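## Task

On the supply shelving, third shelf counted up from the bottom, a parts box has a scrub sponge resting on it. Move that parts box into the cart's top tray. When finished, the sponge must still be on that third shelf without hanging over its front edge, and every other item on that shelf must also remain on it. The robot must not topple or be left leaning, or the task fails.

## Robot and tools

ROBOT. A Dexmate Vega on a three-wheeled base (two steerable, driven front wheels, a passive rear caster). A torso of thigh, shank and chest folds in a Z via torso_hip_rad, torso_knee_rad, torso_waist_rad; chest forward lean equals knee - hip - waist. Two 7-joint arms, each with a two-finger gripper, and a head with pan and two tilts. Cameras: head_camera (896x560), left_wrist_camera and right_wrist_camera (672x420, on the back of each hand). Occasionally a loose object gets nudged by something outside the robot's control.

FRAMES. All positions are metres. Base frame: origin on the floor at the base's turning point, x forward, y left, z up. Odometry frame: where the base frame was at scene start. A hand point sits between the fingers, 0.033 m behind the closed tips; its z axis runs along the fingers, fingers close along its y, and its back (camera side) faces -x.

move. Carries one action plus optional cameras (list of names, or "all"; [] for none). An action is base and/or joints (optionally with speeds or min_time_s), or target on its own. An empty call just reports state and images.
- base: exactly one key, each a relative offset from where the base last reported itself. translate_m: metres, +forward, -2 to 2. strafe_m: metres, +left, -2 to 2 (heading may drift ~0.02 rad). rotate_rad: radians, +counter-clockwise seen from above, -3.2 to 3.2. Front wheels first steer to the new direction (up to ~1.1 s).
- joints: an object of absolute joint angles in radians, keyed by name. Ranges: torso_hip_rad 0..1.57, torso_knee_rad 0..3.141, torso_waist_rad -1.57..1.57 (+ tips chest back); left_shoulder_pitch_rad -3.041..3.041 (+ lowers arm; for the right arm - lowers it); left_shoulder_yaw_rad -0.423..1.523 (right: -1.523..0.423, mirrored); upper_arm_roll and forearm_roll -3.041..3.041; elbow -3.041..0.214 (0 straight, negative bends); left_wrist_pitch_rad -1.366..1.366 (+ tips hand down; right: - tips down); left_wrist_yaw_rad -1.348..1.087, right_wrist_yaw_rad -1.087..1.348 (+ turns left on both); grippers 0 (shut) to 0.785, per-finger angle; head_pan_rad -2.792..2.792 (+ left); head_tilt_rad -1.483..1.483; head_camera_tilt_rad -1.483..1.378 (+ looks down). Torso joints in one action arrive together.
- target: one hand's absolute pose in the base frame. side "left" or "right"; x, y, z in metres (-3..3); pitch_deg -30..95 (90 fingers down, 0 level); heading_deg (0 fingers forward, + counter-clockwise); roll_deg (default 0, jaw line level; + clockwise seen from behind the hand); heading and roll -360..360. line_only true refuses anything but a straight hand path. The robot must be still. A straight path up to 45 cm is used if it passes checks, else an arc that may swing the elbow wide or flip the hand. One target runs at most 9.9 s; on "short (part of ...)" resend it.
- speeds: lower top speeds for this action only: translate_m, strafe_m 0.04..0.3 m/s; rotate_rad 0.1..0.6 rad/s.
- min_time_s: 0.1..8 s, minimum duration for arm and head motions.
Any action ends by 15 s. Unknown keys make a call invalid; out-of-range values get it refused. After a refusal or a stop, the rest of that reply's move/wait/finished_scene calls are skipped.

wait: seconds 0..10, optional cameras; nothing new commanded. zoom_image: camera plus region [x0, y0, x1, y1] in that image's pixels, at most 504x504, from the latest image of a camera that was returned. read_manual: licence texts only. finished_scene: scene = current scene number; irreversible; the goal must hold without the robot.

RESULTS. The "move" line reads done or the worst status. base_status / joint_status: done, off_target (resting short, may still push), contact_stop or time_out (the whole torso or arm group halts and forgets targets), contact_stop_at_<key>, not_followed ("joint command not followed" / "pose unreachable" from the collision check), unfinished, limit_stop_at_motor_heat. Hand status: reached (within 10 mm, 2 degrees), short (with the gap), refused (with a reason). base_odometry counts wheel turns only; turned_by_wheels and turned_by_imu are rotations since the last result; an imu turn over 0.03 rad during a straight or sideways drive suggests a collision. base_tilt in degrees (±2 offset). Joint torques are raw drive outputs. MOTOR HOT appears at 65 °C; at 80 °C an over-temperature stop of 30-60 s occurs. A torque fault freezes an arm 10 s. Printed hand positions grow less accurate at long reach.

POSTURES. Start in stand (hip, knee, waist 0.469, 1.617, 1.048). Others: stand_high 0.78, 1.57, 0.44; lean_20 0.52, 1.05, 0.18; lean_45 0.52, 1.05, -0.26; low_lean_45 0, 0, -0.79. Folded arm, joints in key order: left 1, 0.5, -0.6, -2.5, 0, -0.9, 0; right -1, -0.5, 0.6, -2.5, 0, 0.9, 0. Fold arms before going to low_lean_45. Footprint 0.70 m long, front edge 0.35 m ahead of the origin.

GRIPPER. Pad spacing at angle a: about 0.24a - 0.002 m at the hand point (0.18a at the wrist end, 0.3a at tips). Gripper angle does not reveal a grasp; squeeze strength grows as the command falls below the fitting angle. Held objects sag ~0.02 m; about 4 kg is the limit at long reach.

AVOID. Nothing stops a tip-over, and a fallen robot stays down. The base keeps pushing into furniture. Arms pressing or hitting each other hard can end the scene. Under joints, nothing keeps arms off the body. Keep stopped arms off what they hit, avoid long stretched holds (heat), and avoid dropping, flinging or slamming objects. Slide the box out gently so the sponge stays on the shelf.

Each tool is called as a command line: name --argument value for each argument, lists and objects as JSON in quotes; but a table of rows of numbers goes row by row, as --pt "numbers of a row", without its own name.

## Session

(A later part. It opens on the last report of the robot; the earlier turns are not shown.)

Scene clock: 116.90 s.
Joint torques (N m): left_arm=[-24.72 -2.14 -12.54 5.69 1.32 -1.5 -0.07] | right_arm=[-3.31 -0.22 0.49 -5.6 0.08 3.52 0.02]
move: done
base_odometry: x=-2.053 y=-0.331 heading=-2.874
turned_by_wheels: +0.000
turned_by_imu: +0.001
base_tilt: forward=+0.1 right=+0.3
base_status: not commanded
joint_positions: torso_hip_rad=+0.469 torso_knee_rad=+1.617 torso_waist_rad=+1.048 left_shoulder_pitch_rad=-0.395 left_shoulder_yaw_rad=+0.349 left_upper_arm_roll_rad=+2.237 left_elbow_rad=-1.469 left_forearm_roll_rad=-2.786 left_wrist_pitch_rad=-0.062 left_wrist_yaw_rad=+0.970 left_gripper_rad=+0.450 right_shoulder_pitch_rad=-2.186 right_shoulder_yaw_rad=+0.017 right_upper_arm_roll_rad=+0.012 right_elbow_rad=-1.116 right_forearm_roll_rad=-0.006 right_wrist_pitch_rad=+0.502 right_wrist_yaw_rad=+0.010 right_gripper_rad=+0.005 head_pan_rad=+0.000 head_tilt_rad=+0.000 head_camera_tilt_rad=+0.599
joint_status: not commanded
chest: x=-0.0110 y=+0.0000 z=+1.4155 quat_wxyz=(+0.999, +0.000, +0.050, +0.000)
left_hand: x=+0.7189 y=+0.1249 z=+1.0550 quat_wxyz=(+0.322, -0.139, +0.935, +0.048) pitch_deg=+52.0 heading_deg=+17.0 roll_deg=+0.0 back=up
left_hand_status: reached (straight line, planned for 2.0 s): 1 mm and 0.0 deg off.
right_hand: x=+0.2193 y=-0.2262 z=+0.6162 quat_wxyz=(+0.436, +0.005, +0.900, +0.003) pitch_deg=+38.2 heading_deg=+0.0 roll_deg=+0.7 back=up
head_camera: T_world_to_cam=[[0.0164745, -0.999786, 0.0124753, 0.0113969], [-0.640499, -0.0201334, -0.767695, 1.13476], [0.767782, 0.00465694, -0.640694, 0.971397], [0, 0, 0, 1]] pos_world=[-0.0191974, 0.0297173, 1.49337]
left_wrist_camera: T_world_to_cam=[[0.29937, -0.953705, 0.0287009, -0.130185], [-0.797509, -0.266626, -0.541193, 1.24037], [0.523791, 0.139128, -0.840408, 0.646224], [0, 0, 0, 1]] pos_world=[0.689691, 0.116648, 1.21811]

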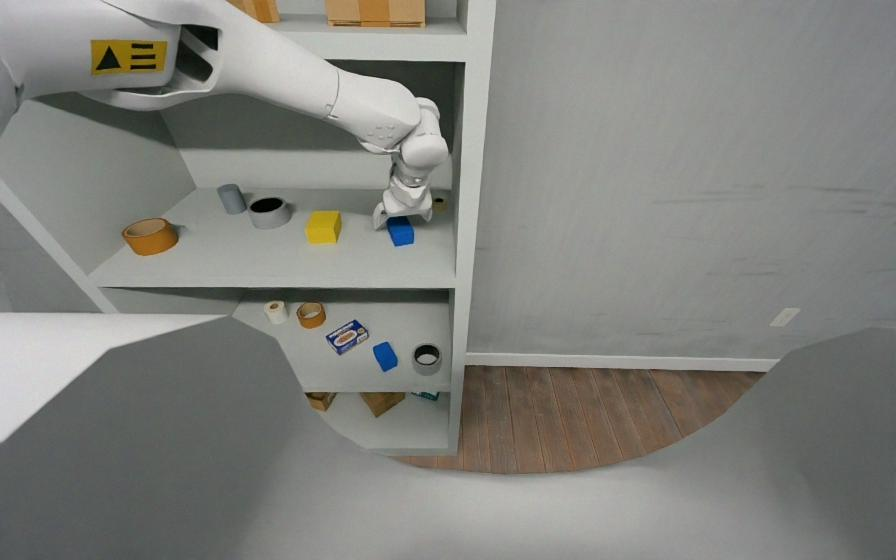

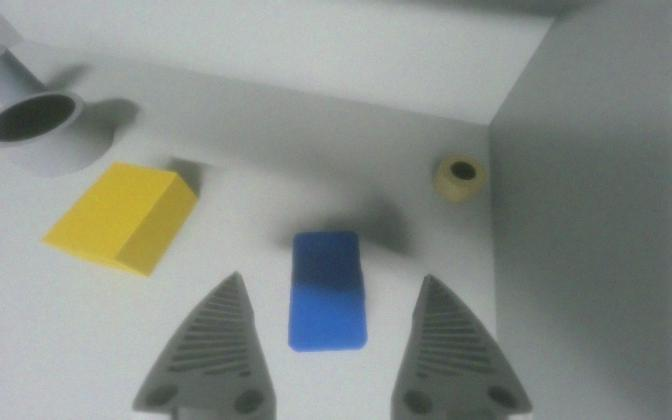

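move --target '{"side":"left","x":0.728,"y":0.131,"z":1.006,"pitch_deg":52,"heading_deg":17,"line_only":true}' --cameras '["left_wrist_camera"]'

move --joints '{"left_gripper_rad": 0.16}' --cameras '["left_wrist_camera"]'

zoom_image --camera "left_wrist_camera" --region '[150, 150, 550, 420]'

Scene clock: 119.23 s.
Joint torques (N m): left_arm=[-9.65 1.04 1.58 5.06 0.3 -0.95 -0.24] | right_arm=[-3.93 0.19 0.53 -5.99 -0.16 2.55 0.13]
move: done
base_odometry: x=-2.053 y=-0.331 heading=-2.874
turned_by_wheels: +0.000
turned_by_imu: +0.001
base_tilt: forward=+0.2 right=+0.4
base_status: not commanded
joint_positions: torso_hip_rad=+0.469 torso_knee_rad=+1.617 torso_waist_rad=+1.048 left_shoulder_pitch_rad=-0.302 left_shoulder_yaw_rad=+0.313 left_upper_arm_roll_rad=+2.261 left_elbow_rad=-1.377 left_forearm_roll_rad=-2.753 left_wrist_pitch_rad=-0.077 left_wrist_yaw_rad=+0.910 left_gripper_rad=+0.450 right_shoulder_pitch_rad=-2.186 right_shoulder_yaw_rad=+0.017 right_upper_arm_roll_rad=+0.012 right_elbow_rad=-1.116 right_forearm_roll_rad=-0.006 right_wrist_pitch_rad=+0.502 right_wrist_yaw_rad=+0.010 right_gripper_rad=+0.005 head_pan_rad=+0.000 head_tilt_rad=+0.000 head_camera_tilt_rad=+0.599
joint_status: not commanded
chest: x=-0.0116 y=+0.0000 z=+1.4155 quat_wxyz=(+0.999, +0.000, +0.050, +0.000)
left_hand: x=+0.7275 y=+0.1303 z=+1.0099 quat_wxyz=(+0.323, -0.140, +0.935, +0.048) pitch_deg=+51.9 heading_deg=+16.9 roll_deg=-0.1 back=up
left_hand_status: reached (straight line, planned for 0.7 s): 4 mm and 0.1 deg off.
right_hand: x=+0.2193 y=-0.2262 z=+0.6164 quat_wxyz=(+0.437, +0.005, +0.900, +0.003) pitch_deg=+38.2 heading_deg=+0.0 roll_deg=+0.7 back=up
left_wrist_camera: T_world_to_cam=[[0.299857, -0.953507, 0.0301776, -0.128128], [-0.796473, -0.267634, -0.542219, 1.22462], [0.525087, 0.138553, -0.839695, 0.601441], [0, 0, 0, 1]] pos_world=[0.697992, 0.122248, 1.17291]

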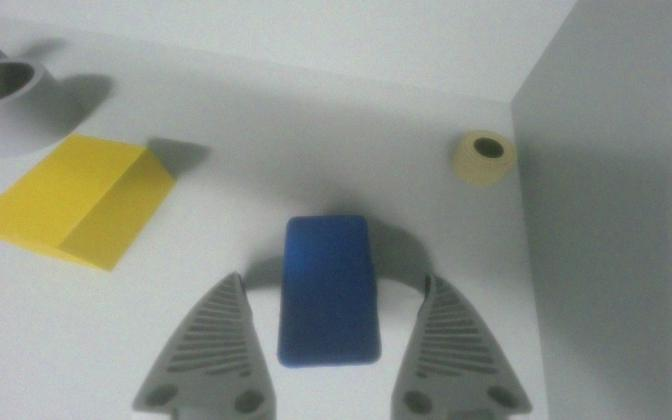

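Scene clock: 120.13 s.
Joint torques (N m): left_arm=[-7.52 -0.19 0.59 1.52 -1.53 1.66 -0.12] | right_arm=[-4.71 -0.51 0.91 -4.93 -0.02 3.74 -0.11]
move: done
base_odometry: x=-2.053 y=-0.331 heading=-2.874
turned_by_wheels: +0.000
turned_by_imu: +0.000
base_tilt: forward=+0.1 right=+0.3
base_status: not commanded
joint_positions: torso_hip_rad=+0.469 torso_knee_rad=+1.617 torso_waist_rad=+1.048 left_shoulder_pitch_rad=-0.297 left_shoulder_yaw_rad=+0.311 left_upper_arm_roll_rad=+2.262 left_elbow_rad=-1.372 left_forearm_roll_rad=-2.751 left_wrist_pitch_rad=-0.078 left_wrist_yaw_rad=+0.907 left_gripper_rad=+0.160 right_shoulder_pitch_rad=-2.186 right_shoulder_yaw_rad=+0.017 right_upper_arm_roll_rad=+0.012 right_elbow_rad=-1.116 right_forearm_roll_rad=-0.006 right_wrist_pitch_rad=+0.502 right_wrist_yaw_rad=+0.010 right_gripper_rad=+0.005 head_pan_rad=+0.000 head_tilt_rad=+0.000 head_camera_tilt_rad=+0.599
joint_status: all done
chest: x=-0.0117 y=+0.0000 z=+1.4155 quat_wxyz=(+0.999, +0.000, +0.050, +0.000)
left_hand: x=+0.7281 y=+0.1308 z=+1.0079 quat_wxyz=(+0.323, -0.140, +0.935, +0.048) pitch_deg=+51.9 heading_deg=+16.9 roll_deg=-0.1 back=up
right_hand: x=+0.2193 y=-0.2262 z=+0.6165 quat_wxyz=(+0.437, +0.005, +0.900, +0.003) pitch_deg=+38.2 heading_deg=+0.0 roll_deg=+0.7 back=up
left_wrist_camera: T_world_to_cam=[[0.29998, -0.953465, 0.0302575, -0.127991], [-0.795865, -0.267631, -0.543114, 1.22459], [0.525938, 0.138843, -0.839114, 0.598186], [0, 0, 0, 1]] pos_world=[0.698393, 0.122649, 1.17091]

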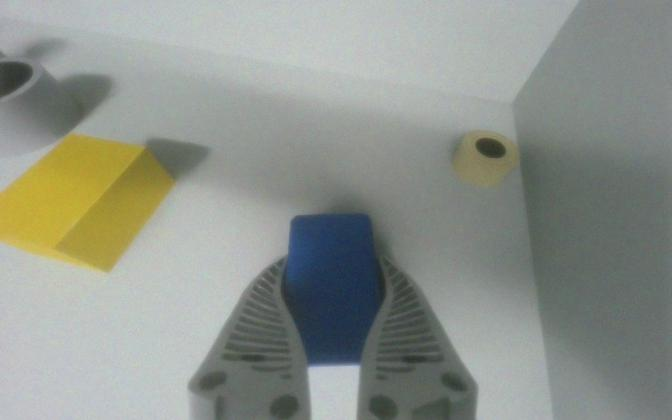

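Scaled by 1.260 (camera's finer frame: 960x600).

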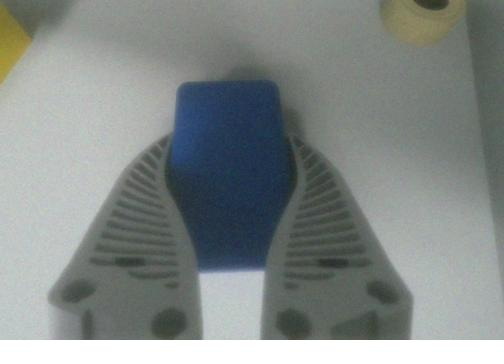

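move --target '{"side":"left","x":0.72,"y":0.13,"z":1.045,"pitch_deg":52,"heading_deg":17,"line_only":true}' --cameras '["head_camera","left_wrist_camera"]'

zoom_image --camera "head_camera" --region '[300, 50, 550, 300]'

Scene clock: 122.27 s.
Joint torques (N m): left_arm=[-31.3 3.24 -12.47 4.52 1.46 -0.97 0.13] | right_arm=[-4.52 -0.55 0.37 -5.22 -0.17 3.52 -0.13]
move: done
base_odometry: x=-2.053 y=-0.331 heading=-2.874
turned_by_wheels: +0.000
turned_by_imu: +0.000
base_tilt: forward=+0.2 right=+0.4
base_status: not commanded
joint_positions: torso_hip_rad=+0.469 torso_knee_rad=+1.617 torso_waist_rad=+1.048 left_shoulder_pitch_rad=-0.372 left_shoulder_yaw_rad=+0.349 left_upper_arm_roll_rad=+2.248 left_elbow_rad=-1.454 left_forearm_roll_rad=-2.774 left_wrist_pitch_rad=-0.067 left_wrist_yaw_rad=+0.951 left_gripper_rad=+0.160 right_shoulder_pitch_rad=-2.186 right_shoulder_yaw_rad=+0.017 right_upper_arm_roll_rad=+0.012 right_elbow_rad=-1.116 right_forearm_roll_rad=-0.006 right_wrist_pitch_rad=+0.502 right_wrist_yaw_rad=+0.010 right_gripper_rad=+0.005 head_pan_rad=+0.000 head_tilt_rad=+0.000 head_camera_tilt_rad=+0.599
joint_status: not commanded
chest: x=-0.0112 y=+0.0000 z=+1.4155 quat_wxyz=(+0.999, +0.000, +0.050, +0.000)
left_hand: x=+0.7206 y=+0.1301 z=+1.0417 quat_wxyz=(+0.321, -0.140, +0.935, +0.048) pitch_deg=+52.1 heading_deg=+17.0 roll_deg=+0.1 back=up
left_hand_status: reached (straight line, planned for 0.6 s): 3 mm and 0.1 deg off.
right_hand: x=+0.2193 y=-0.2262 z=+0.6163 quat_wxyz=(+0.436, +0.005, +0.900, +0.003) pitch_deg=+38.2 heading_deg=+0.0 roll_deg=+0.7 back=up
head_camera: T_world_to_cam=[[0.016473, -0.999786, 0.0124786, 0.0113936], [-0.640341, -0.0201341, -0.767827, 1.13489], [0.767914, 0.00465786, -0.640536, 0.97124], [0, 0, 0, 1]] pos_world=[-0.0192965, 0.0297173, 1.49337]
left_wrist_camera: T_world_to_cam=[[0.300032, -0.953497, 0.0287182, -0.125791], [-0.79779, -0.267314, -0.540439, 1.23539], [0.522984, 0.139238, -0.840893, 0.634494], [0, 0, 0, 1]] pos_world=[0.69149, 0.121949, 1.20481]

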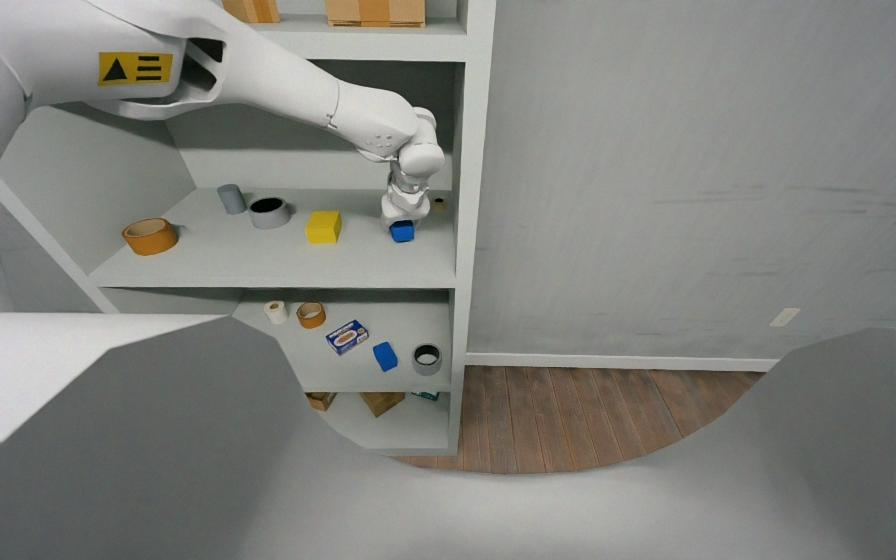

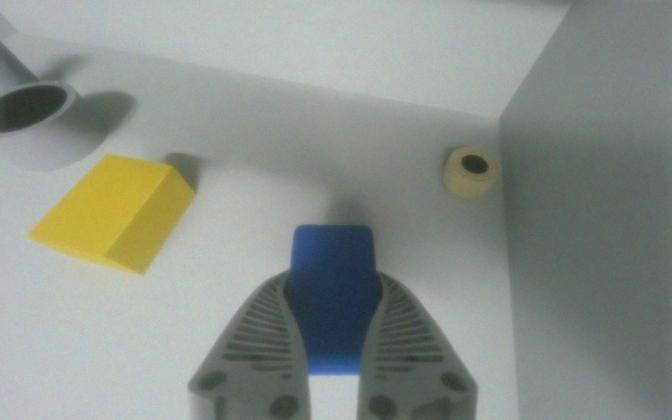

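Scaled by 2.016 (camera's finer frame: 960x600).

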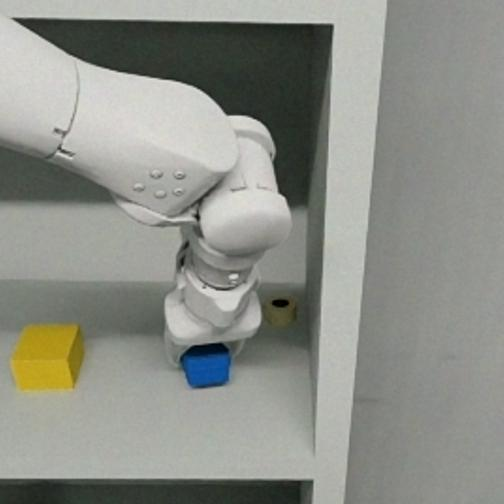

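move --base '{"translate_m": -0.6}' --speeds '{"translate_m": 0.2}' --cameras '["left_wrist_camera"]'

move --base '{"rotate_rad": -2.38}' --speeds '{"rotate_rad": 0.45}' --cameras '["head_camera","left_wrist_camera"]'

Scene clock: 127.63 s.
Joint torques (N m): left_arm=[-32.15 2.76 -11.93 3.94 1.48 -1.97 0.08] | right_arm=[-4.02 -0.68 1.05 -4.69 0.14 2.29 0.05]
move: done
base_odometry: x=-1.474 y=-0.175 heading=-2.874
turned_by_wheels: +0.001
turned_by_imu: +0.006
base_tilt: forward=+0.1 right=+0.3
base_status: done
joint_positions: torso_hip_rad=+0.469 torso_knee_rad=+1.617 torso_waist_rad=+1.048 left_shoulder_pitch_rad=-0.377 left_shoulder_yaw_rad=+0.351 left_upper_arm_roll_rad=+2.247 left_elbow_rad=-1.459 left_forearm_roll_rad=-2.775 left_wrist_pitch_rad=-0.066 left_wrist_yaw_rad=+0.954 left_gripper_rad=+0.160 right_shoulder_pitch_rad=-2.186 right_shoulder_yaw_rad=+0.017 right_upper_arm_roll_rad=+0.012 right_elbow_rad=-1.116 right_forearm_roll_rad=-0.006 right_wrist_pitch_rad=+0.502 right_wrist_yaw_rad=+0.010 right_gripper_rad=+0.005 head_pan_rad=+0.000 head_tilt_rad=+0.000 head_camera_tilt_rad=+0.599
joint_status: not commanded
chest: x=-0.0111 y=+0.0000 z=+1.4155 quat_wxyz=(+0.999, +0.000, +0.050, +0.000)
left_hand: x=+0.7201 y=+0.1300 z=+1.0439 quat_wxyz=(+0.321, -0.140, +0.935, +0.048) pitch_deg=+52.1 heading_deg=+17.0 roll_deg=+0.1 back=up
right_hand: x=+0.2193 y=-0.2262 z=+0.6162 quat_wxyz=(+0.436, +0.005, +0.900, +0.003) pitch_deg=+38.2 heading_deg=+0.0 roll_deg=+0.7 back=up
left_wrist_camera: T_world_to_cam=[[0.299865, -0.953555, 0.0285353, -0.125459], [-0.797977, -0.267108, -0.540265, 1.2361], [0.522794, 0.139236, -0.841011, 0.636978], [0, 0, 0, 1]] pos_world=[0.69099, 0.121849, 1.20711]

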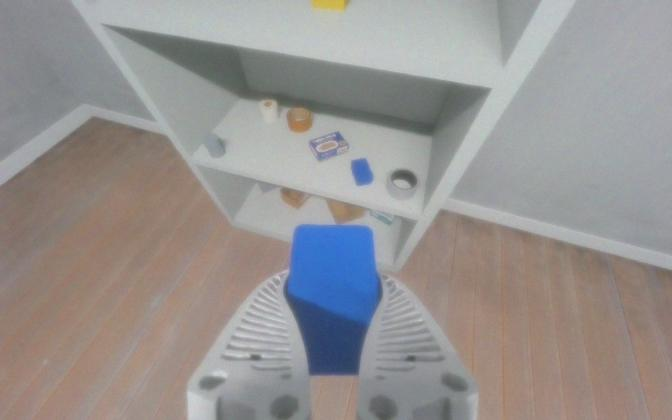

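Scene clock: 134.23 s.
Joint torques (N m): left_arm=[-31.57 3.67 -11.67 3.55 1.49 -0.98 0.12] | right_arm=[-4.77 0.72 0.75 -4.15 -0.16 3.23 0.22]
move: done
base_odometry: x=-1.473 y=-0.175 heading=+1.032
turned_by_wheels: -2.378
turned_by_imu: -2.309
base_tilt: forward=+0.1 right=+0.3
base_status: done
joint_positions: torso_hip_rad=+0.469 torso_knee_rad=+1.617 torso_waist_rad=+1.048 left_shoulder_pitch_rad=-0.377 left_shoulder_yaw_rad=+0.351 left_upper_arm_roll_rad=+2.247 left_elbow_rad=-1.459 left_forearm_roll_rad=-2.775 left_wrist_pitch_rad=-0.066 left_wrist_yaw_rad=+0.954 left_gripper_rad=+0.160 right_shoulder_pitch_rad=-2.186 right_shoulder_yaw_rad=+0.017 right_upper_arm_roll_rad=+0.012 right_elbow_rad=-1.116 right_forearm_roll_rad=-0.006 right_wrist_pitch_rad=+0.502 right_wrist_yaw_rad=+0.010 right_gripper_rad=+0.005 head_pan_rad=+0.000 head_tilt_rad=+0.000 head_camera_tilt_rad=+0.599
joint_status: not commanded
chest: x=-0.0111 y=+0.0000 z=+1.4155 quat_wxyz=(+0.999, +0.000, +0.050, +0.000)
left_hand: x=+0.7201 y=+0.1301 z=+1.0439 quat_wxyz=(+0.321, -0.140, +0.935, +0.048) pitch_deg=+52.1 heading_deg=+17.0 roll_deg=+0.1 back=up
right_hand: x=+0.2193 y=-0.2262 z=+0.6162 quat_wxyz=(+0.436, +0.005, +0.900, +0.003) pitch_deg=+38.2 heading_deg=+0.0 roll_deg=+0.7 back=up
head_camera: T_world_to_cam=[[0.0164747, -0.999786, 0.0124764, 0.0113953], [-0.64045, -0.0201341, -0.767736, 1.13482], [0.767824, 0.00465774, -0.640644, 0.971324], [0, 0, 0, 1]] pos_world=[-0.0191971, 0.0297173, 1.49337]
left_wrist_camera: T_world_to_cam=[[0.299942, -0.953529, 0.0285853, -0.125576], [-0.797948, -0.267199, -0.540263, 1.23609], [0.522794, 0.139238, -0.841011, 0.636977], [0, 0, 0, 1]] pos_world=[0.69099, 0.121849, 1.20711]

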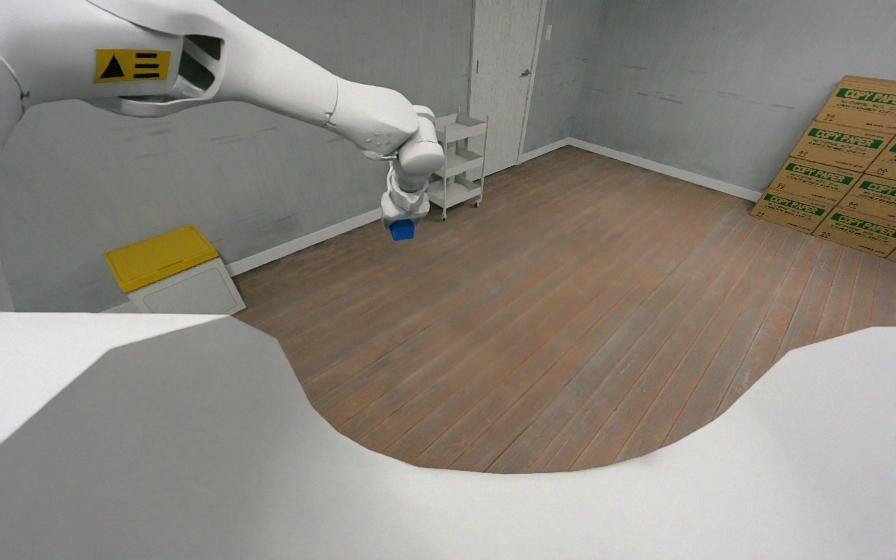

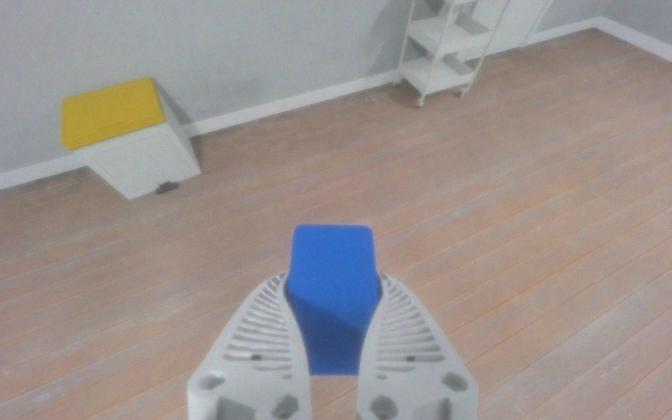

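move --base '{"rotate_rad": -0.055}' --cameras '[]'

move --base '{"translate_m": 1.5}' --cameras '["head_camera","left_wrist_camera"]'

Scene clock: 135.63 s.
Joint torques (N m): left_arm=[-31.25 1.87 -11.48 3.47 1.54 -1.54 0.13] | right_arm=[-3.8 -0.97 0.46 -5 -0.21 2.13 -0.08]
move: done
base_odometry: x=-1.473 y=-0.175 heading=+0.977
turned_by_wheels: -0.055
turned_by_imu: -0.053
base_tilt: forward=+0.1 right=+0.2
base_status: done
joint_positions: torso_hip_rad=+0.469 torso_knee_rad=+1.617 torso_waist_rad=+1.048 left_shoulder_pitch_rad=-0.377 left_shoulder_yaw_rad=+0.351 left_upper_arm_roll_rad=+2.247 left_elbow_rad=-1.459 left_forearm_roll_rad=-2.775 left_wrist_pitch_rad=-0.066 left_wrist_yaw_rad=+0.954 left_gripper_rad=+0.160 right_shoulder_pitch_rad=-2.186 right_shoulder_yaw_rad=+0.017 right_upper_arm_roll_rad=+0.012 right_elbow_rad=-1.116 right_forearm_roll_rad=-0.006 right_wrist_pitch_rad=+0.502 right_wrist_yaw_rad=+0.010 right_gripper_rad=+0.005 head_pan_rad=+0.000 head_tilt_rad=+0.000 head_camera_tilt_rad=+0.599
joint_status: not commanded
chest: x=-0.0111 y=+0.0000 z=+1.4155 quat_wxyz=(+0.999, +0.000, +0.050, +0.000)
left_hand: x=+0.7201 y=+0.1301 z=+1.0440 quat_wxyz=(+0.321, -0.140, +0.935, +0.048) pitch_deg=+52.1 heading_deg=+17.0 roll_deg=+0.1 back=up
right_hand: x=+0.2193 y=-0.2262 z=+0.6162 quat_wxyz=(+0.436, +0.005, +0.900, +0.003) pitch_deg=+38.2 heading_deg=+0.0 roll_deg=+0.7 back=up

Scene clock: 143.00 s.
Joint torques (N m): left_arm=[-31.45 2.39 -11.61 3.36 1.51 -2.01 0.1] | right_arm=[-3.55 1 0.93 -5.32 -0.31 2.51 -0.25]
move: done
base_odometry: x=-0.631 y=+1.067 heading=+0.977
turned_by_wheels: -0.001
turned_by_imu: -0.008
base_tilt: forward=+0.2 right=+0.3
base_status: done
joint_positions: torso_hip_rad=+0.469 torso_knee_rad=+1.617 torso_waist_rad=+1.048 left_shoulder_pitch_rad=-0.377 left_shoulder_yaw_rad=+0.351 left_upper_arm_roll_rad=+2.247 left_elbow_rad=-1.459 left_forearm_roll_rad=-2.775 left_wrist_pitch_rad=-0.066 left_wrist_yaw_rad=+0.954 left_gripper_rad=+0.160 right_shoulder_pitch_rad=-2.186 right_shoulder_yaw_rad=+0.017 right_upper_arm_roll_rad=+0.012 right_elbow_rad=-1.116 right_forearm_roll_rad=-0.006 right_wrist_pitch_rad=+0.502 right_wrist_yaw_rad=+0.010 right_gripper_rad=+0.005 head_pan_rad=+0.000 head_tilt_rad=+0.000 head_camera_tilt_rad=+0.599
joint_status: not commanded
chest: x=-0.0109 y=+0.0000 z=+1.4155 quat_wxyz=(+0.999, +0.000, +0.050, +0.000)
left_hand: x=+0.7202 y=+0.1301 z=+1.0438 quat_wxyz=(+0.321, -0.140, +0.935, +0.048) pitch_deg=+52.1 heading_deg=+17.0 roll_deg=+0.1 back=up
right_hand: x=+0.2193 y=-0.2262 z=+0.6162 quat_wxyz=(+0.436, +0.005, +0.900, +0.003) pitch_deg=+38.3 heading_deg=+0.0 roll_deg=+0.7 back=up
head_camera: T_world_to_cam=[[0.0164765, -0.999786, 0.0124743, 0.0113952], [-0.640558, -0.0201343, -0.767646, 1.13481], [0.767733, 0.00465763, -0.640753, 0.97133], [0, 0, 0, 1]] pos_world=[-0.0189977, 0.0297173, 1.49337]
left_wrist_camera: T_world_to_cam=[[0.299938, -0.953532, 0.0285444, -0.12555], [-0.798026, -0.267192, -0.540151, 1.23603], [0.522678, 0.139233, -0.841084, 0.637009], [0, 0, 0, 1]] pos_world=[0.69109, 0.121849, 1.20701]

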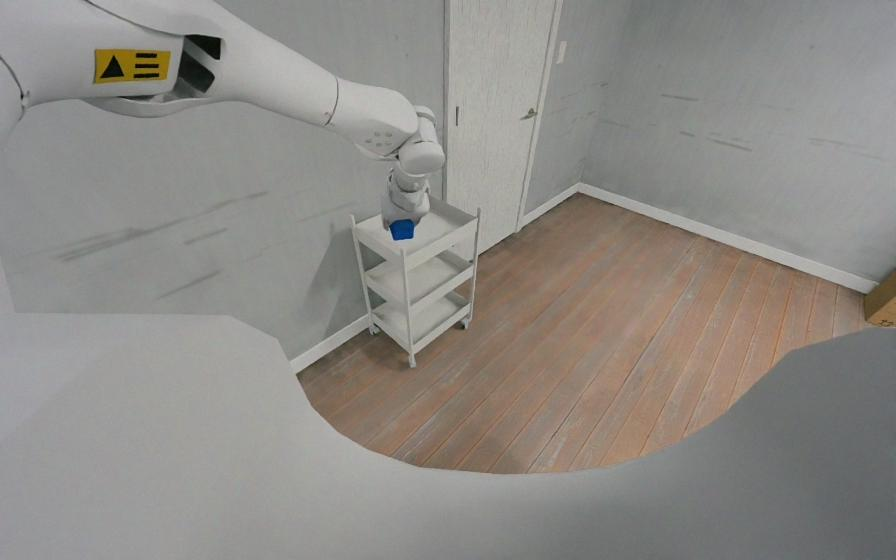

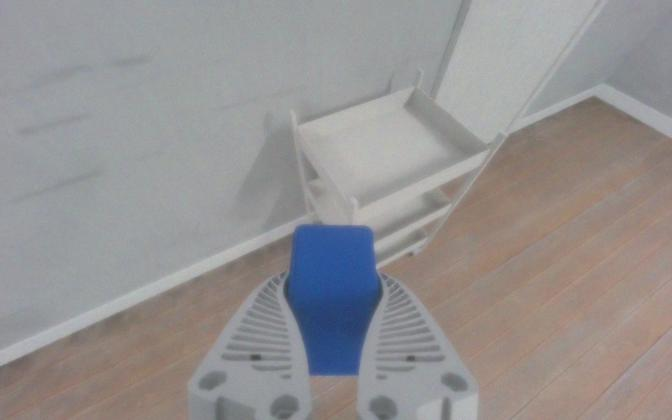

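move --base '{"translate_m": 0.6}' --speeds '{"translate_m": 0.2}' --cameras '["head_camera","left_wrist_camera"]'

move --target '{"side":"left","x":0.7,"y":0.12,"z":0.81,"pitch_deg":52,"heading_deg":17,"line_only":true}' --cameras '["head_camera","left_wrist_camera"]'

zoom_image --camera "head_camera" --region '[280, 180, 560, 450]'

Scene clock: 148.03 s.
Joint torques (N m): left_arm=[-30.87 2.36 -11.37 3.91 1.57 -1.79 0.06] | right_arm=[-4.17 0.19 0.32 -6.96 -0.2 2.61 0.07]
move: done
base_odometry: x=-0.294 y=+1.563 heading=+0.976
turned_by_wheels: -0.001
turned_by_imu: -0.002
base_tilt: forward=+0.2 right=+0.3
base_status: done
joint_positions: torso_hip_rad=+0.469 torso_knee_rad=+1.617 torso_waist_rad=+1.048 left_shoulder_pitch_rad=-0.377 left_shoulder_yaw_rad=+0.351 left_upper_arm_roll_rad=+2.247 left_elbow_rad=-1.459 left_forearm_roll_rad=-2.775 left_wrist_pitch_rad=-0.066 left_wrist_yaw_rad=+0.954 left_gripper_rad=+0.160 right_shoulder_pitch_rad=-2.186 right_shoulder_yaw_rad=+0.017 right_upper_arm_roll_rad=+0.012 right_elbow_rad=-1.116 right_forearm_roll_rad=-0.006 right_wrist_pitch_rad=+0.502 right_wrist_yaw_rad=+0.010 right_gripper_rad=+0.005 head_pan_rad=+0.000 head_tilt_rad=+0.000 head_camera_tilt_rad=+0.599
joint_status: not commanded
chest: x=-0.0109 y=+0.0000 z=+1.4155 quat_wxyz=(+0.999, +0.000, +0.050, +0.000)
left_hand: x=+0.7202 y=+0.1301 z=+1.0438 quat_wxyz=(+0.321, -0.140, +0.935, +0.048) pitch_deg=+52.1 heading_deg=+17.0 roll_deg=+0.1 back=up
right_hand: x=+0.2193 y=-0.2262 z=+0.6162 quat_wxyz=(+0.436, +0.005, +0.900, +0.003) pitch_deg=+38.3 heading_deg=+0.0 roll_deg=+0.7 back=up
head_camera: T_world_to_cam=[[0.0164765, -0.999786, 0.0124743, 0.0113952], [-0.640558, -0.0201343, -0.767646, 1.13481], [0.767733, 0.00465763, -0.640753, 0.97133], [0, 0, 0, 1]] pos_world=[-0.0189977, 0.0297173, 1.49337]
left_wrist_camera: T_world_to_cam=[[0.299954, -0.953527, 0.0285188, -0.125531], [-0.798068, -0.267204, -0.540083, 1.23598], [0.522605, 0.13924, -0.841128, 0.637113], [0, 0, 0, 1]] pos_world=[0.69109, 0.121849, 1.20701]

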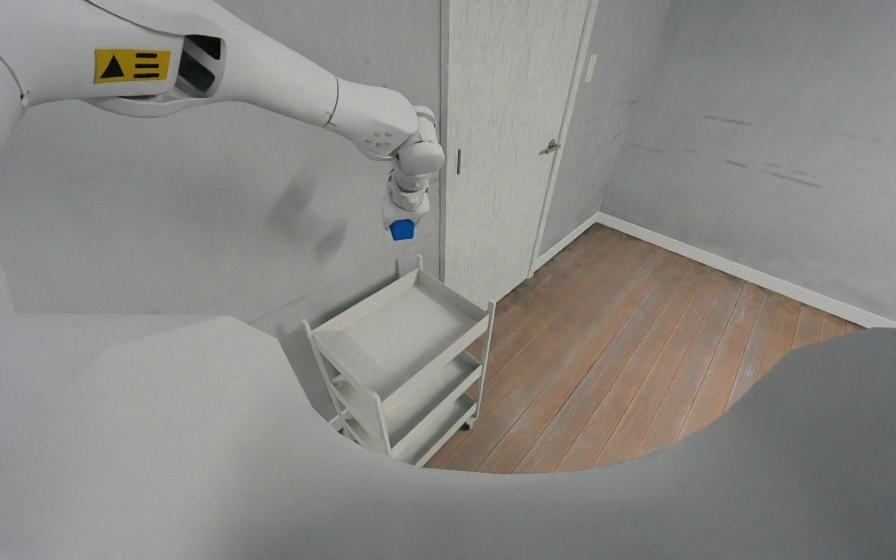

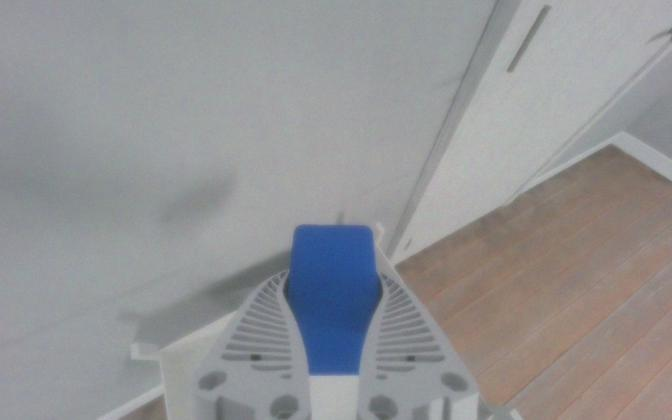

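Scene clock: 151.80 s.
Joint torques (N m): left_arm=[-23.01 -3.85 -3.92 5.59 1.58 -1.68 0.07] | right_arm=[-3.27 -0.75 1.41 -4.52 -0.17 2.75 0.2]
move: done
base_odometry: x=-0.294 y=+1.563 heading=+0.976
turned_by_wheels: +0.000
turned_by_imu: +0.001
base_tilt: forward=+0.2 right=+0.3
base_status: not commanded
joint_positions: torso_hip_rad=+0.469 torso_knee_rad=+1.617 torso_waist_rad=+1.048 left_shoulder_pitch_rad=+0.138 left_shoulder_yaw_rad=+0.101 left_upper_arm_roll_rad=+2.328 left_elbow_rad=-0.956 left_forearm_roll_rad=-2.670 left_wrist_pitch_rad=-0.187 left_wrist_yaw_rad=+0.724 left_gripper_rad=+0.160 right_shoulder_pitch_rad=-2.186 right_shoulder_yaw_rad=+0.017 right_upper_arm_roll_rad=+0.012 right_elbow_rad=-1.116 right_forearm_roll_rad=-0.006 right_wrist_pitch_rad=+0.502 right_wrist_yaw_rad=+0.010 right_gripper_rad=+0.005 head_pan_rad=+0.000 head_tilt_rad=+0.000 head_camera_tilt_rad=+0.599
joint_status: not commanded
chest: x=-0.0109 y=+0.0000 z=+1.4155 quat_wxyz=(+0.999, +0.000, +0.050, +0.000)
left_hand: x=+0.7001 y=+0.1202 z=+0.8114 quat_wxyz=(+0.322, -0.140, +0.935, +0.048) pitch_deg=+52.0 heading_deg=+17.0 roll_deg=+0.0 back=up
left_hand_status: reached (straight line, planned for 2.2 s): 1 mm and 0.0 deg off.
right_hand: x=+0.2193 y=-0.2262 z=+0.6162 quat_wxyz=(+0.436, +0.005, +0.900, +0.003) pitch_deg=+38.3 heading_deg=+0.0 roll_deg=+0.7 back=up
head_camera: T_world_to_cam=[[0.0164765, -0.999786, 0.0124743, 0.0113952], [-0.640558, -0.0201343, -0.767646, 1.13481], [0.767733, 0.00465763, -0.640753, 0.97133], [0, 0, 0, 1]] pos_world=[-0.0189977, 0.0297173, 1.49337]
left_wrist_camera: T_world_to_cam=[[0.300297, -0.953399, 0.0291899, -0.12318], [-0.79736, -0.267709, -0.540878, 1.092], [0.523486, 0.139149, -0.840595, 0.452385], [0, 0, 0, 1]] pos_world=[0.670891, 0.111949, 0.974506]

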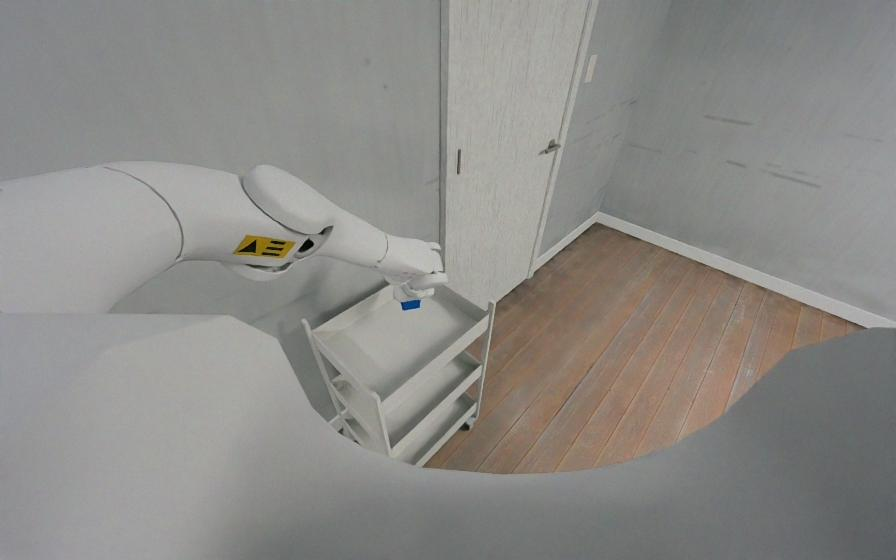

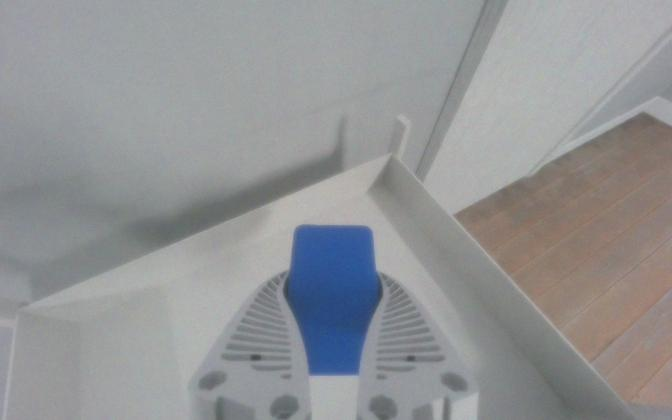

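Scaled by 1.800 (camera's finer frame: 960x600).

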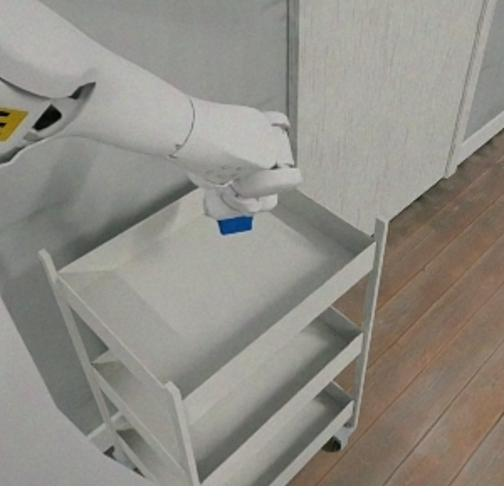

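move --joints '{"torso_hip_rad":0.228,"torso_knee_rad":1.248,"torso_waist_rad":0.92}' --cameras '["head_camera","left_wrist_camera"]'

zoom_image --camera "head_camera" --region '[320, 230, 500, 400]'

move --joints '{"torso_hip_rad":0.198,"torso_knee_rad":1.204,"torso_waist_rad":0.906}' --cameras '["left_wrist_camera"]'

Scene clock: 155.07 s.
Joint torques (N m): left_arm=[-24.81 -3.13 -4.2 6.5 1.54 -1.88 -0.08] | right_arm=[-3.93 -0.31 0.92 -5.78 0.11 2.29 -0.04]
move: done
base_odometry: x=-0.294 y=+1.563 heading=+0.976
turned_by_wheels: +0.000
turned_by_imu: +0.001
base_tilt: forward=+0.2 right=+0.3
base_status: not commanded
joint_positions: torso_hip_rad=+0.228 torso_knee_rad=+1.248 torso_waist_rad=+0.920 left_shoulder_pitch_rad=+0.142 left_shoulder_yaw_rad=+0.099 left_upper_arm_roll_rad=+2.329 left_elbow_rad=-0.951 left_forearm_roll_rad=-2.669 left_wrist_pitch_rad=-0.187 left_wrist_yaw_rad=+0.722 left_gripper_rad=+0.160 right_shoulder_pitch_rad=-2.186 right_shoulder_yaw_rad=+0.017 right_upper_arm_roll_rad=+0.012 right_elbow_rad=-1.116 right_forearm_roll_rad=-0.006 right_wrist_pitch_rad=+0.502 right_wrist_yaw_rad=+0.010 right_gripper_rad=+0.005 head_pan_rad=+0.000 head_tilt_rad=+0.000 head_camera_tilt_rad=+0.599
joint_status: all done
chest: x=-0.0119 y=+0.0000 z=+1.3194 quat_wxyz=(+0.999, +0.000, +0.050, +0.000)
left_hand: x=+0.6988 y=+0.1200 z=+0.7139 quat_wxyz=(+0.322, -0.140, +0.935, +0.048) pitch_deg=+52.0 heading_deg=+17.0 roll_deg=+0.0 back=up
right_hand: x=+0.2185 y=-0.2262 z=+0.5202 quat_wxyz=(+0.436, +0.005, +0.900, +0.003) pitch_deg=+38.2 heading_deg=+0.0 roll_deg=+0.7 back=up
head_camera: T_world_to_cam=[[0.0164747, -0.999786, 0.0124764, 0.0126062], [-0.64045, -0.0201341, -0.767736, 1.06061], [0.767824, 0.00465774, -0.640644, 0.910436], [0, 0, 0, 1]] pos_world=[-0.0199971, 0.0297173, 1.39737]
left_wrist_camera: T_world_to_cam=[[0.300067, -0.953469, 0.029263, -0.119944], [-0.79727, -0.267516, -0.541106, 1.03837], [0.523756, 0.139037, -0.840445, 0.370906], [0, 0, 0, 1]] pos_world=[0.669591, 0.111849, 0.877107]

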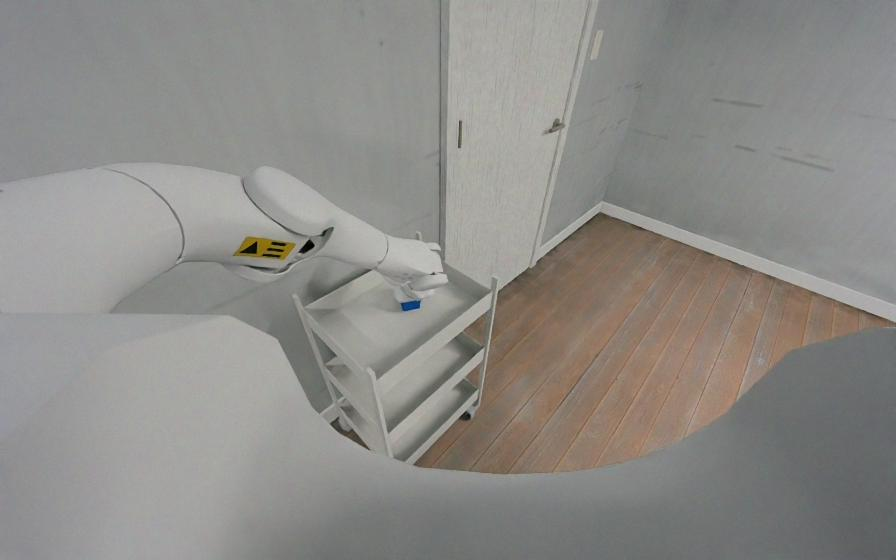

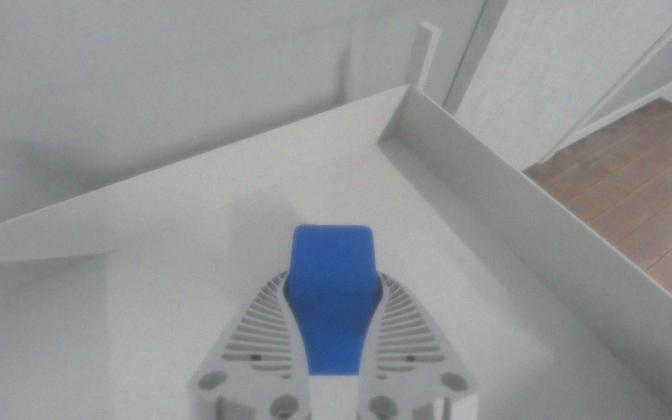

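Scaled by 2.800 (camera's finer frame: 960x600).

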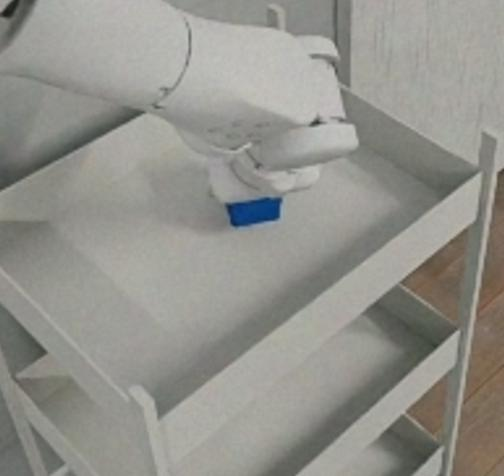

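Scene clock: 156.17 s.
Joint torques (N m): left_arm=[-23.99 -4.23 -4.21 4.53 1.59 -1.46 0.05] | right_arm=[-4 1.46 0.71 -4.82 -0.26 2.62 -0.16]
move: done
base_odometry: x=-0.294 y=+1.563 heading=+0.976
turned_by_wheels: +0.000
turned_by_imu: +0.000
base_tilt: forward=+0.2 right=+0.3
base_status: not commanded
joint_positions: torso_hip_rad=+0.198 torso_knee_rad=+1.204 torso_waist_rad=+0.906 left_shoulder_pitch_rad=+0.142 left_shoulder_yaw_rad=+0.099 left_upper_arm_roll_rad=+2.329 left_elbow_rad=-0.951 left_forearm_roll_rad=-2.669 left_wrist_pitch_rad=-0.187 left_wrist_yaw_rad=+0.722 left_gripper_rad=+0.160 right_shoulder_pitch_rad=-2.186 right_shoulder_yaw_rad=+0.017 right_upper_arm_roll_rad=+0.012 right_elbow_rad=-1.116 right_forearm_roll_rad=-0.006 right_wrist_pitch_rad=+0.502 right_wrist_yaw_rad=+0.010 right_gripper_rad=+0.005 head_pan_rad=+0.000 head_tilt_rad=+0.000 head_camera_tilt_rad=+0.599
joint_status: all done
chest: x=-0.0125 y=+0.0000 z=+1.3065 quat_wxyz=(+0.999, +0.000, +0.050, +0.000)
left_hand: x=+0.6982 y=+0.1200 z=+0.7010 quat_wxyz=(+0.322, -0.140, +0.935, +0.048) pitch_deg=+52.0 heading_deg=+17.0 roll_deg=+0.0 back=up
right_hand: x=+0.2178 y=-0.2262 z=+0.5072 quat_wxyz=(+0.436, +0.005, +0.900, +0.003) pitch_deg=+38.2 heading_deg=+0.0 roll_deg=+0.7 back=up
left_wrist_camera: T_world_to_cam=[[0.300067, -0.953469, 0.029263, -0.119354], [-0.79727, -0.267516, -0.541106, 1.03078], [0.523756, 0.139037, -0.840445, 0.360347], [0, 0, 0, 1]] pos_world=[0.668891, 0.111849, 0.864107]

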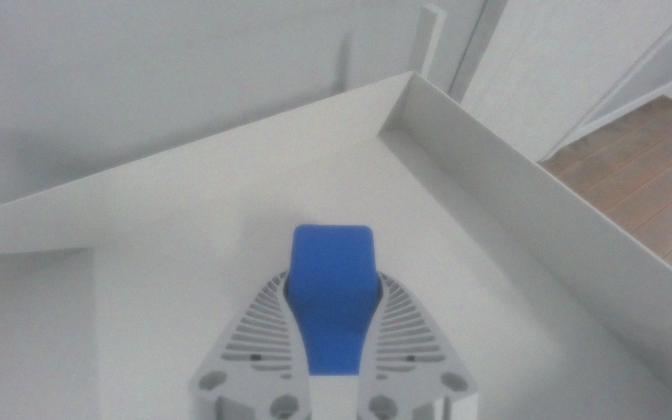

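No contact yet; continue in small steps.

move --joints '{"torso_hip_rad":0.182,"torso_knee_rad":1.181,"torso_waist_rad":0.899}' --cameras '["left_wrist_camera"]'

move --joints '{"torso_hip_rad":0.17,"torso_knee_rad":1.163,"torso_waist_rad":0.893}' --cameras '["left_wrist_camera"]'

Scene clock: 157.30 s.
Joint torques (N m): left_arm=[-24.56 -4.24 -4.29 4.39 1.52 -2.08 -0.04] | right_arm=[-4.51 -0.87 0.43 -5.08 -0.17 2.49 0.07]
move: done
base_odometry: x=-0.294 y=+1.563 heading=+0.976
turned_by_wheels: +0.000
turned_by_imu: +0.000
base_tilt: forward=+0.2 right=+0.3
base_status: not commanded
joint_positions: torso_hip_rad=+0.182 torso_knee_rad=+1.181 torso_waist_rad=+0.899 left_shoulder_pitch_rad=+0.142 left_shoulder_yaw_rad=+0.099 left_upper_arm_roll_rad=+2.329 left_elbow_rad=-0.951 left_forearm_roll_rad=-2.669 left_wrist_pitch_rad=-0.187 left_wrist_yaw_rad=+0.722 left_gripper_rad=+0.160 right_shoulder_pitch_rad=-2.186 right_shoulder_yaw_rad=+0.017 right_upper_arm_roll_rad=+0.012 right_elbow_rad=-1.116 right_forearm_roll_rad=-0.006 right_wrist_pitch_rad=+0.502 right_wrist_yaw_rad=+0.010 right_gripper_rad=+0.005 head_pan_rad=+0.000 head_tilt_rad=+0.000 head_camera_tilt_rad=+0.599
joint_status: all done
chest: x=-0.0128 y=+0.0000 z=+1.2995 quat_wxyz=(+0.999, +0.000, +0.050, +0.000)
left_hand: x=+0.6979 y=+0.1200 z=+0.6941 quat_wxyz=(+0.322, -0.140, +0.935, +0.048) pitch_deg=+52.0 heading_deg=+17.0 roll_deg=+0.0 back=up
right_hand: x=+0.2176 y=-0.2262 z=+0.5003 quat_wxyz=(+0.436, +0.005, +0.900, +0.003) pitch_deg=+38.2 heading_deg=+0.0 roll_deg=+0.7 back=up
left_wrist_camera: T_world_to_cam=[[0.300067, -0.953469, 0.029263, -0.119092], [-0.79727, -0.267516, -0.541106, 1.02689], [0.523756, 0.139037, -0.840445, 0.354653], [0, 0, 0, 1]] pos_world=[0.668691, 0.111849, 0.857207]

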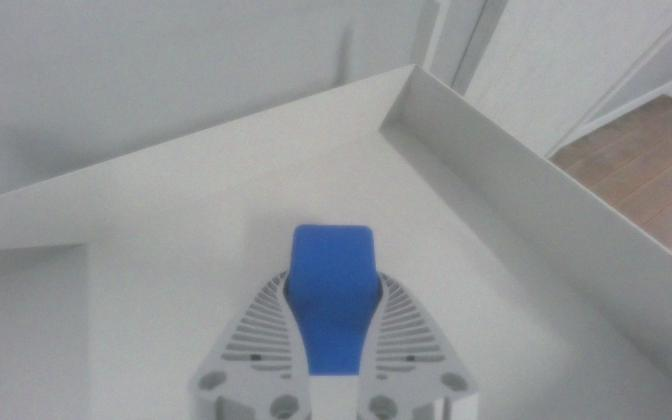

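Scene clock: 158.10 s.
Joint torques (N m): left_arm=[-24.05 -3.87 -4.24 4.25 0.72 -1.51 -0.15] | right_arm=[-4.93 0.43 0 -6.27 -0.28 2.52 0.01]
move: done
base_odometry: x=-0.294 y=+1.563 heading=+0.976
turned_by_wheels: +0.000
turned_by_imu: +0.000
base_tilt: forward=+0.2 right=+0.4
base_status: not commanded
joint_positions: torso_hip_rad=+0.170 torso_knee_rad=+1.163 torso_waist_rad=+0.893 left_shoulder_pitch_rad=+0.142 left_shoulder_yaw_rad=+0.099 left_upper_arm_roll_rad=+2.329 left_elbow_rad=-0.951 left_forearm_roll_rad=-2.669 left_wrist_pitch_rad=-0.187 left_wrist_yaw_rad=+0.722 left_gripper_rad=+0.160 right_shoulder_pitch_rad=-2.186 right_shoulder_yaw_rad=+0.017 right_upper_arm_roll_rad=+0.012 right_elbow_rad=-1.116 right_forearm_roll_rad=-0.006 right_wrist_pitch_rad=+0.502 right_wrist_yaw_rad=+0.010 right_gripper_rad=+0.005 head_pan_rad=+0.000 head_tilt_rad=+0.000 head_camera_tilt_rad=+0.599
joint_status: all done
chest: x=-0.0136 y=+0.0000 z=+1.2942 quat_wxyz=(+0.999, +0.000, +0.050, +0.000)
left_hand: x=+0.6974 y=+0.1201 z=+0.6890 quat_wxyz=(+0.322, -0.140, +0.935, +0.048) pitch_deg=+52.0 heading_deg=+17.0 roll_deg=+0.0 back=up
right_hand: x=+0.2170 y=-0.2262 z=+0.4950 quat_wxyz=(+0.437, +0.005, +0.900, +0.003) pitch_deg=+38.2 heading_deg=+0.0 roll_deg=+0.7 back=up
left_wrist_camera: T_world_to_cam=[[0.300092, -0.953458, 0.0293575, -0.118766], [-0.796911, -0.267498, -0.541643, 1.02389], [0.524287, 0.139148, -0.840096, 0.350003], [0, 0, 0, 1]] pos_world=[0.668091, 0.111949, 0.852107]

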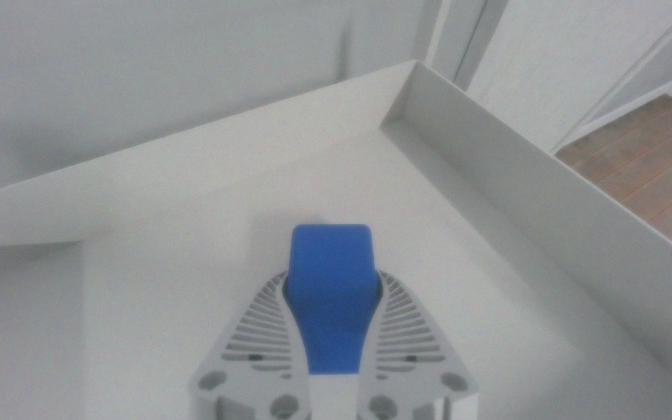

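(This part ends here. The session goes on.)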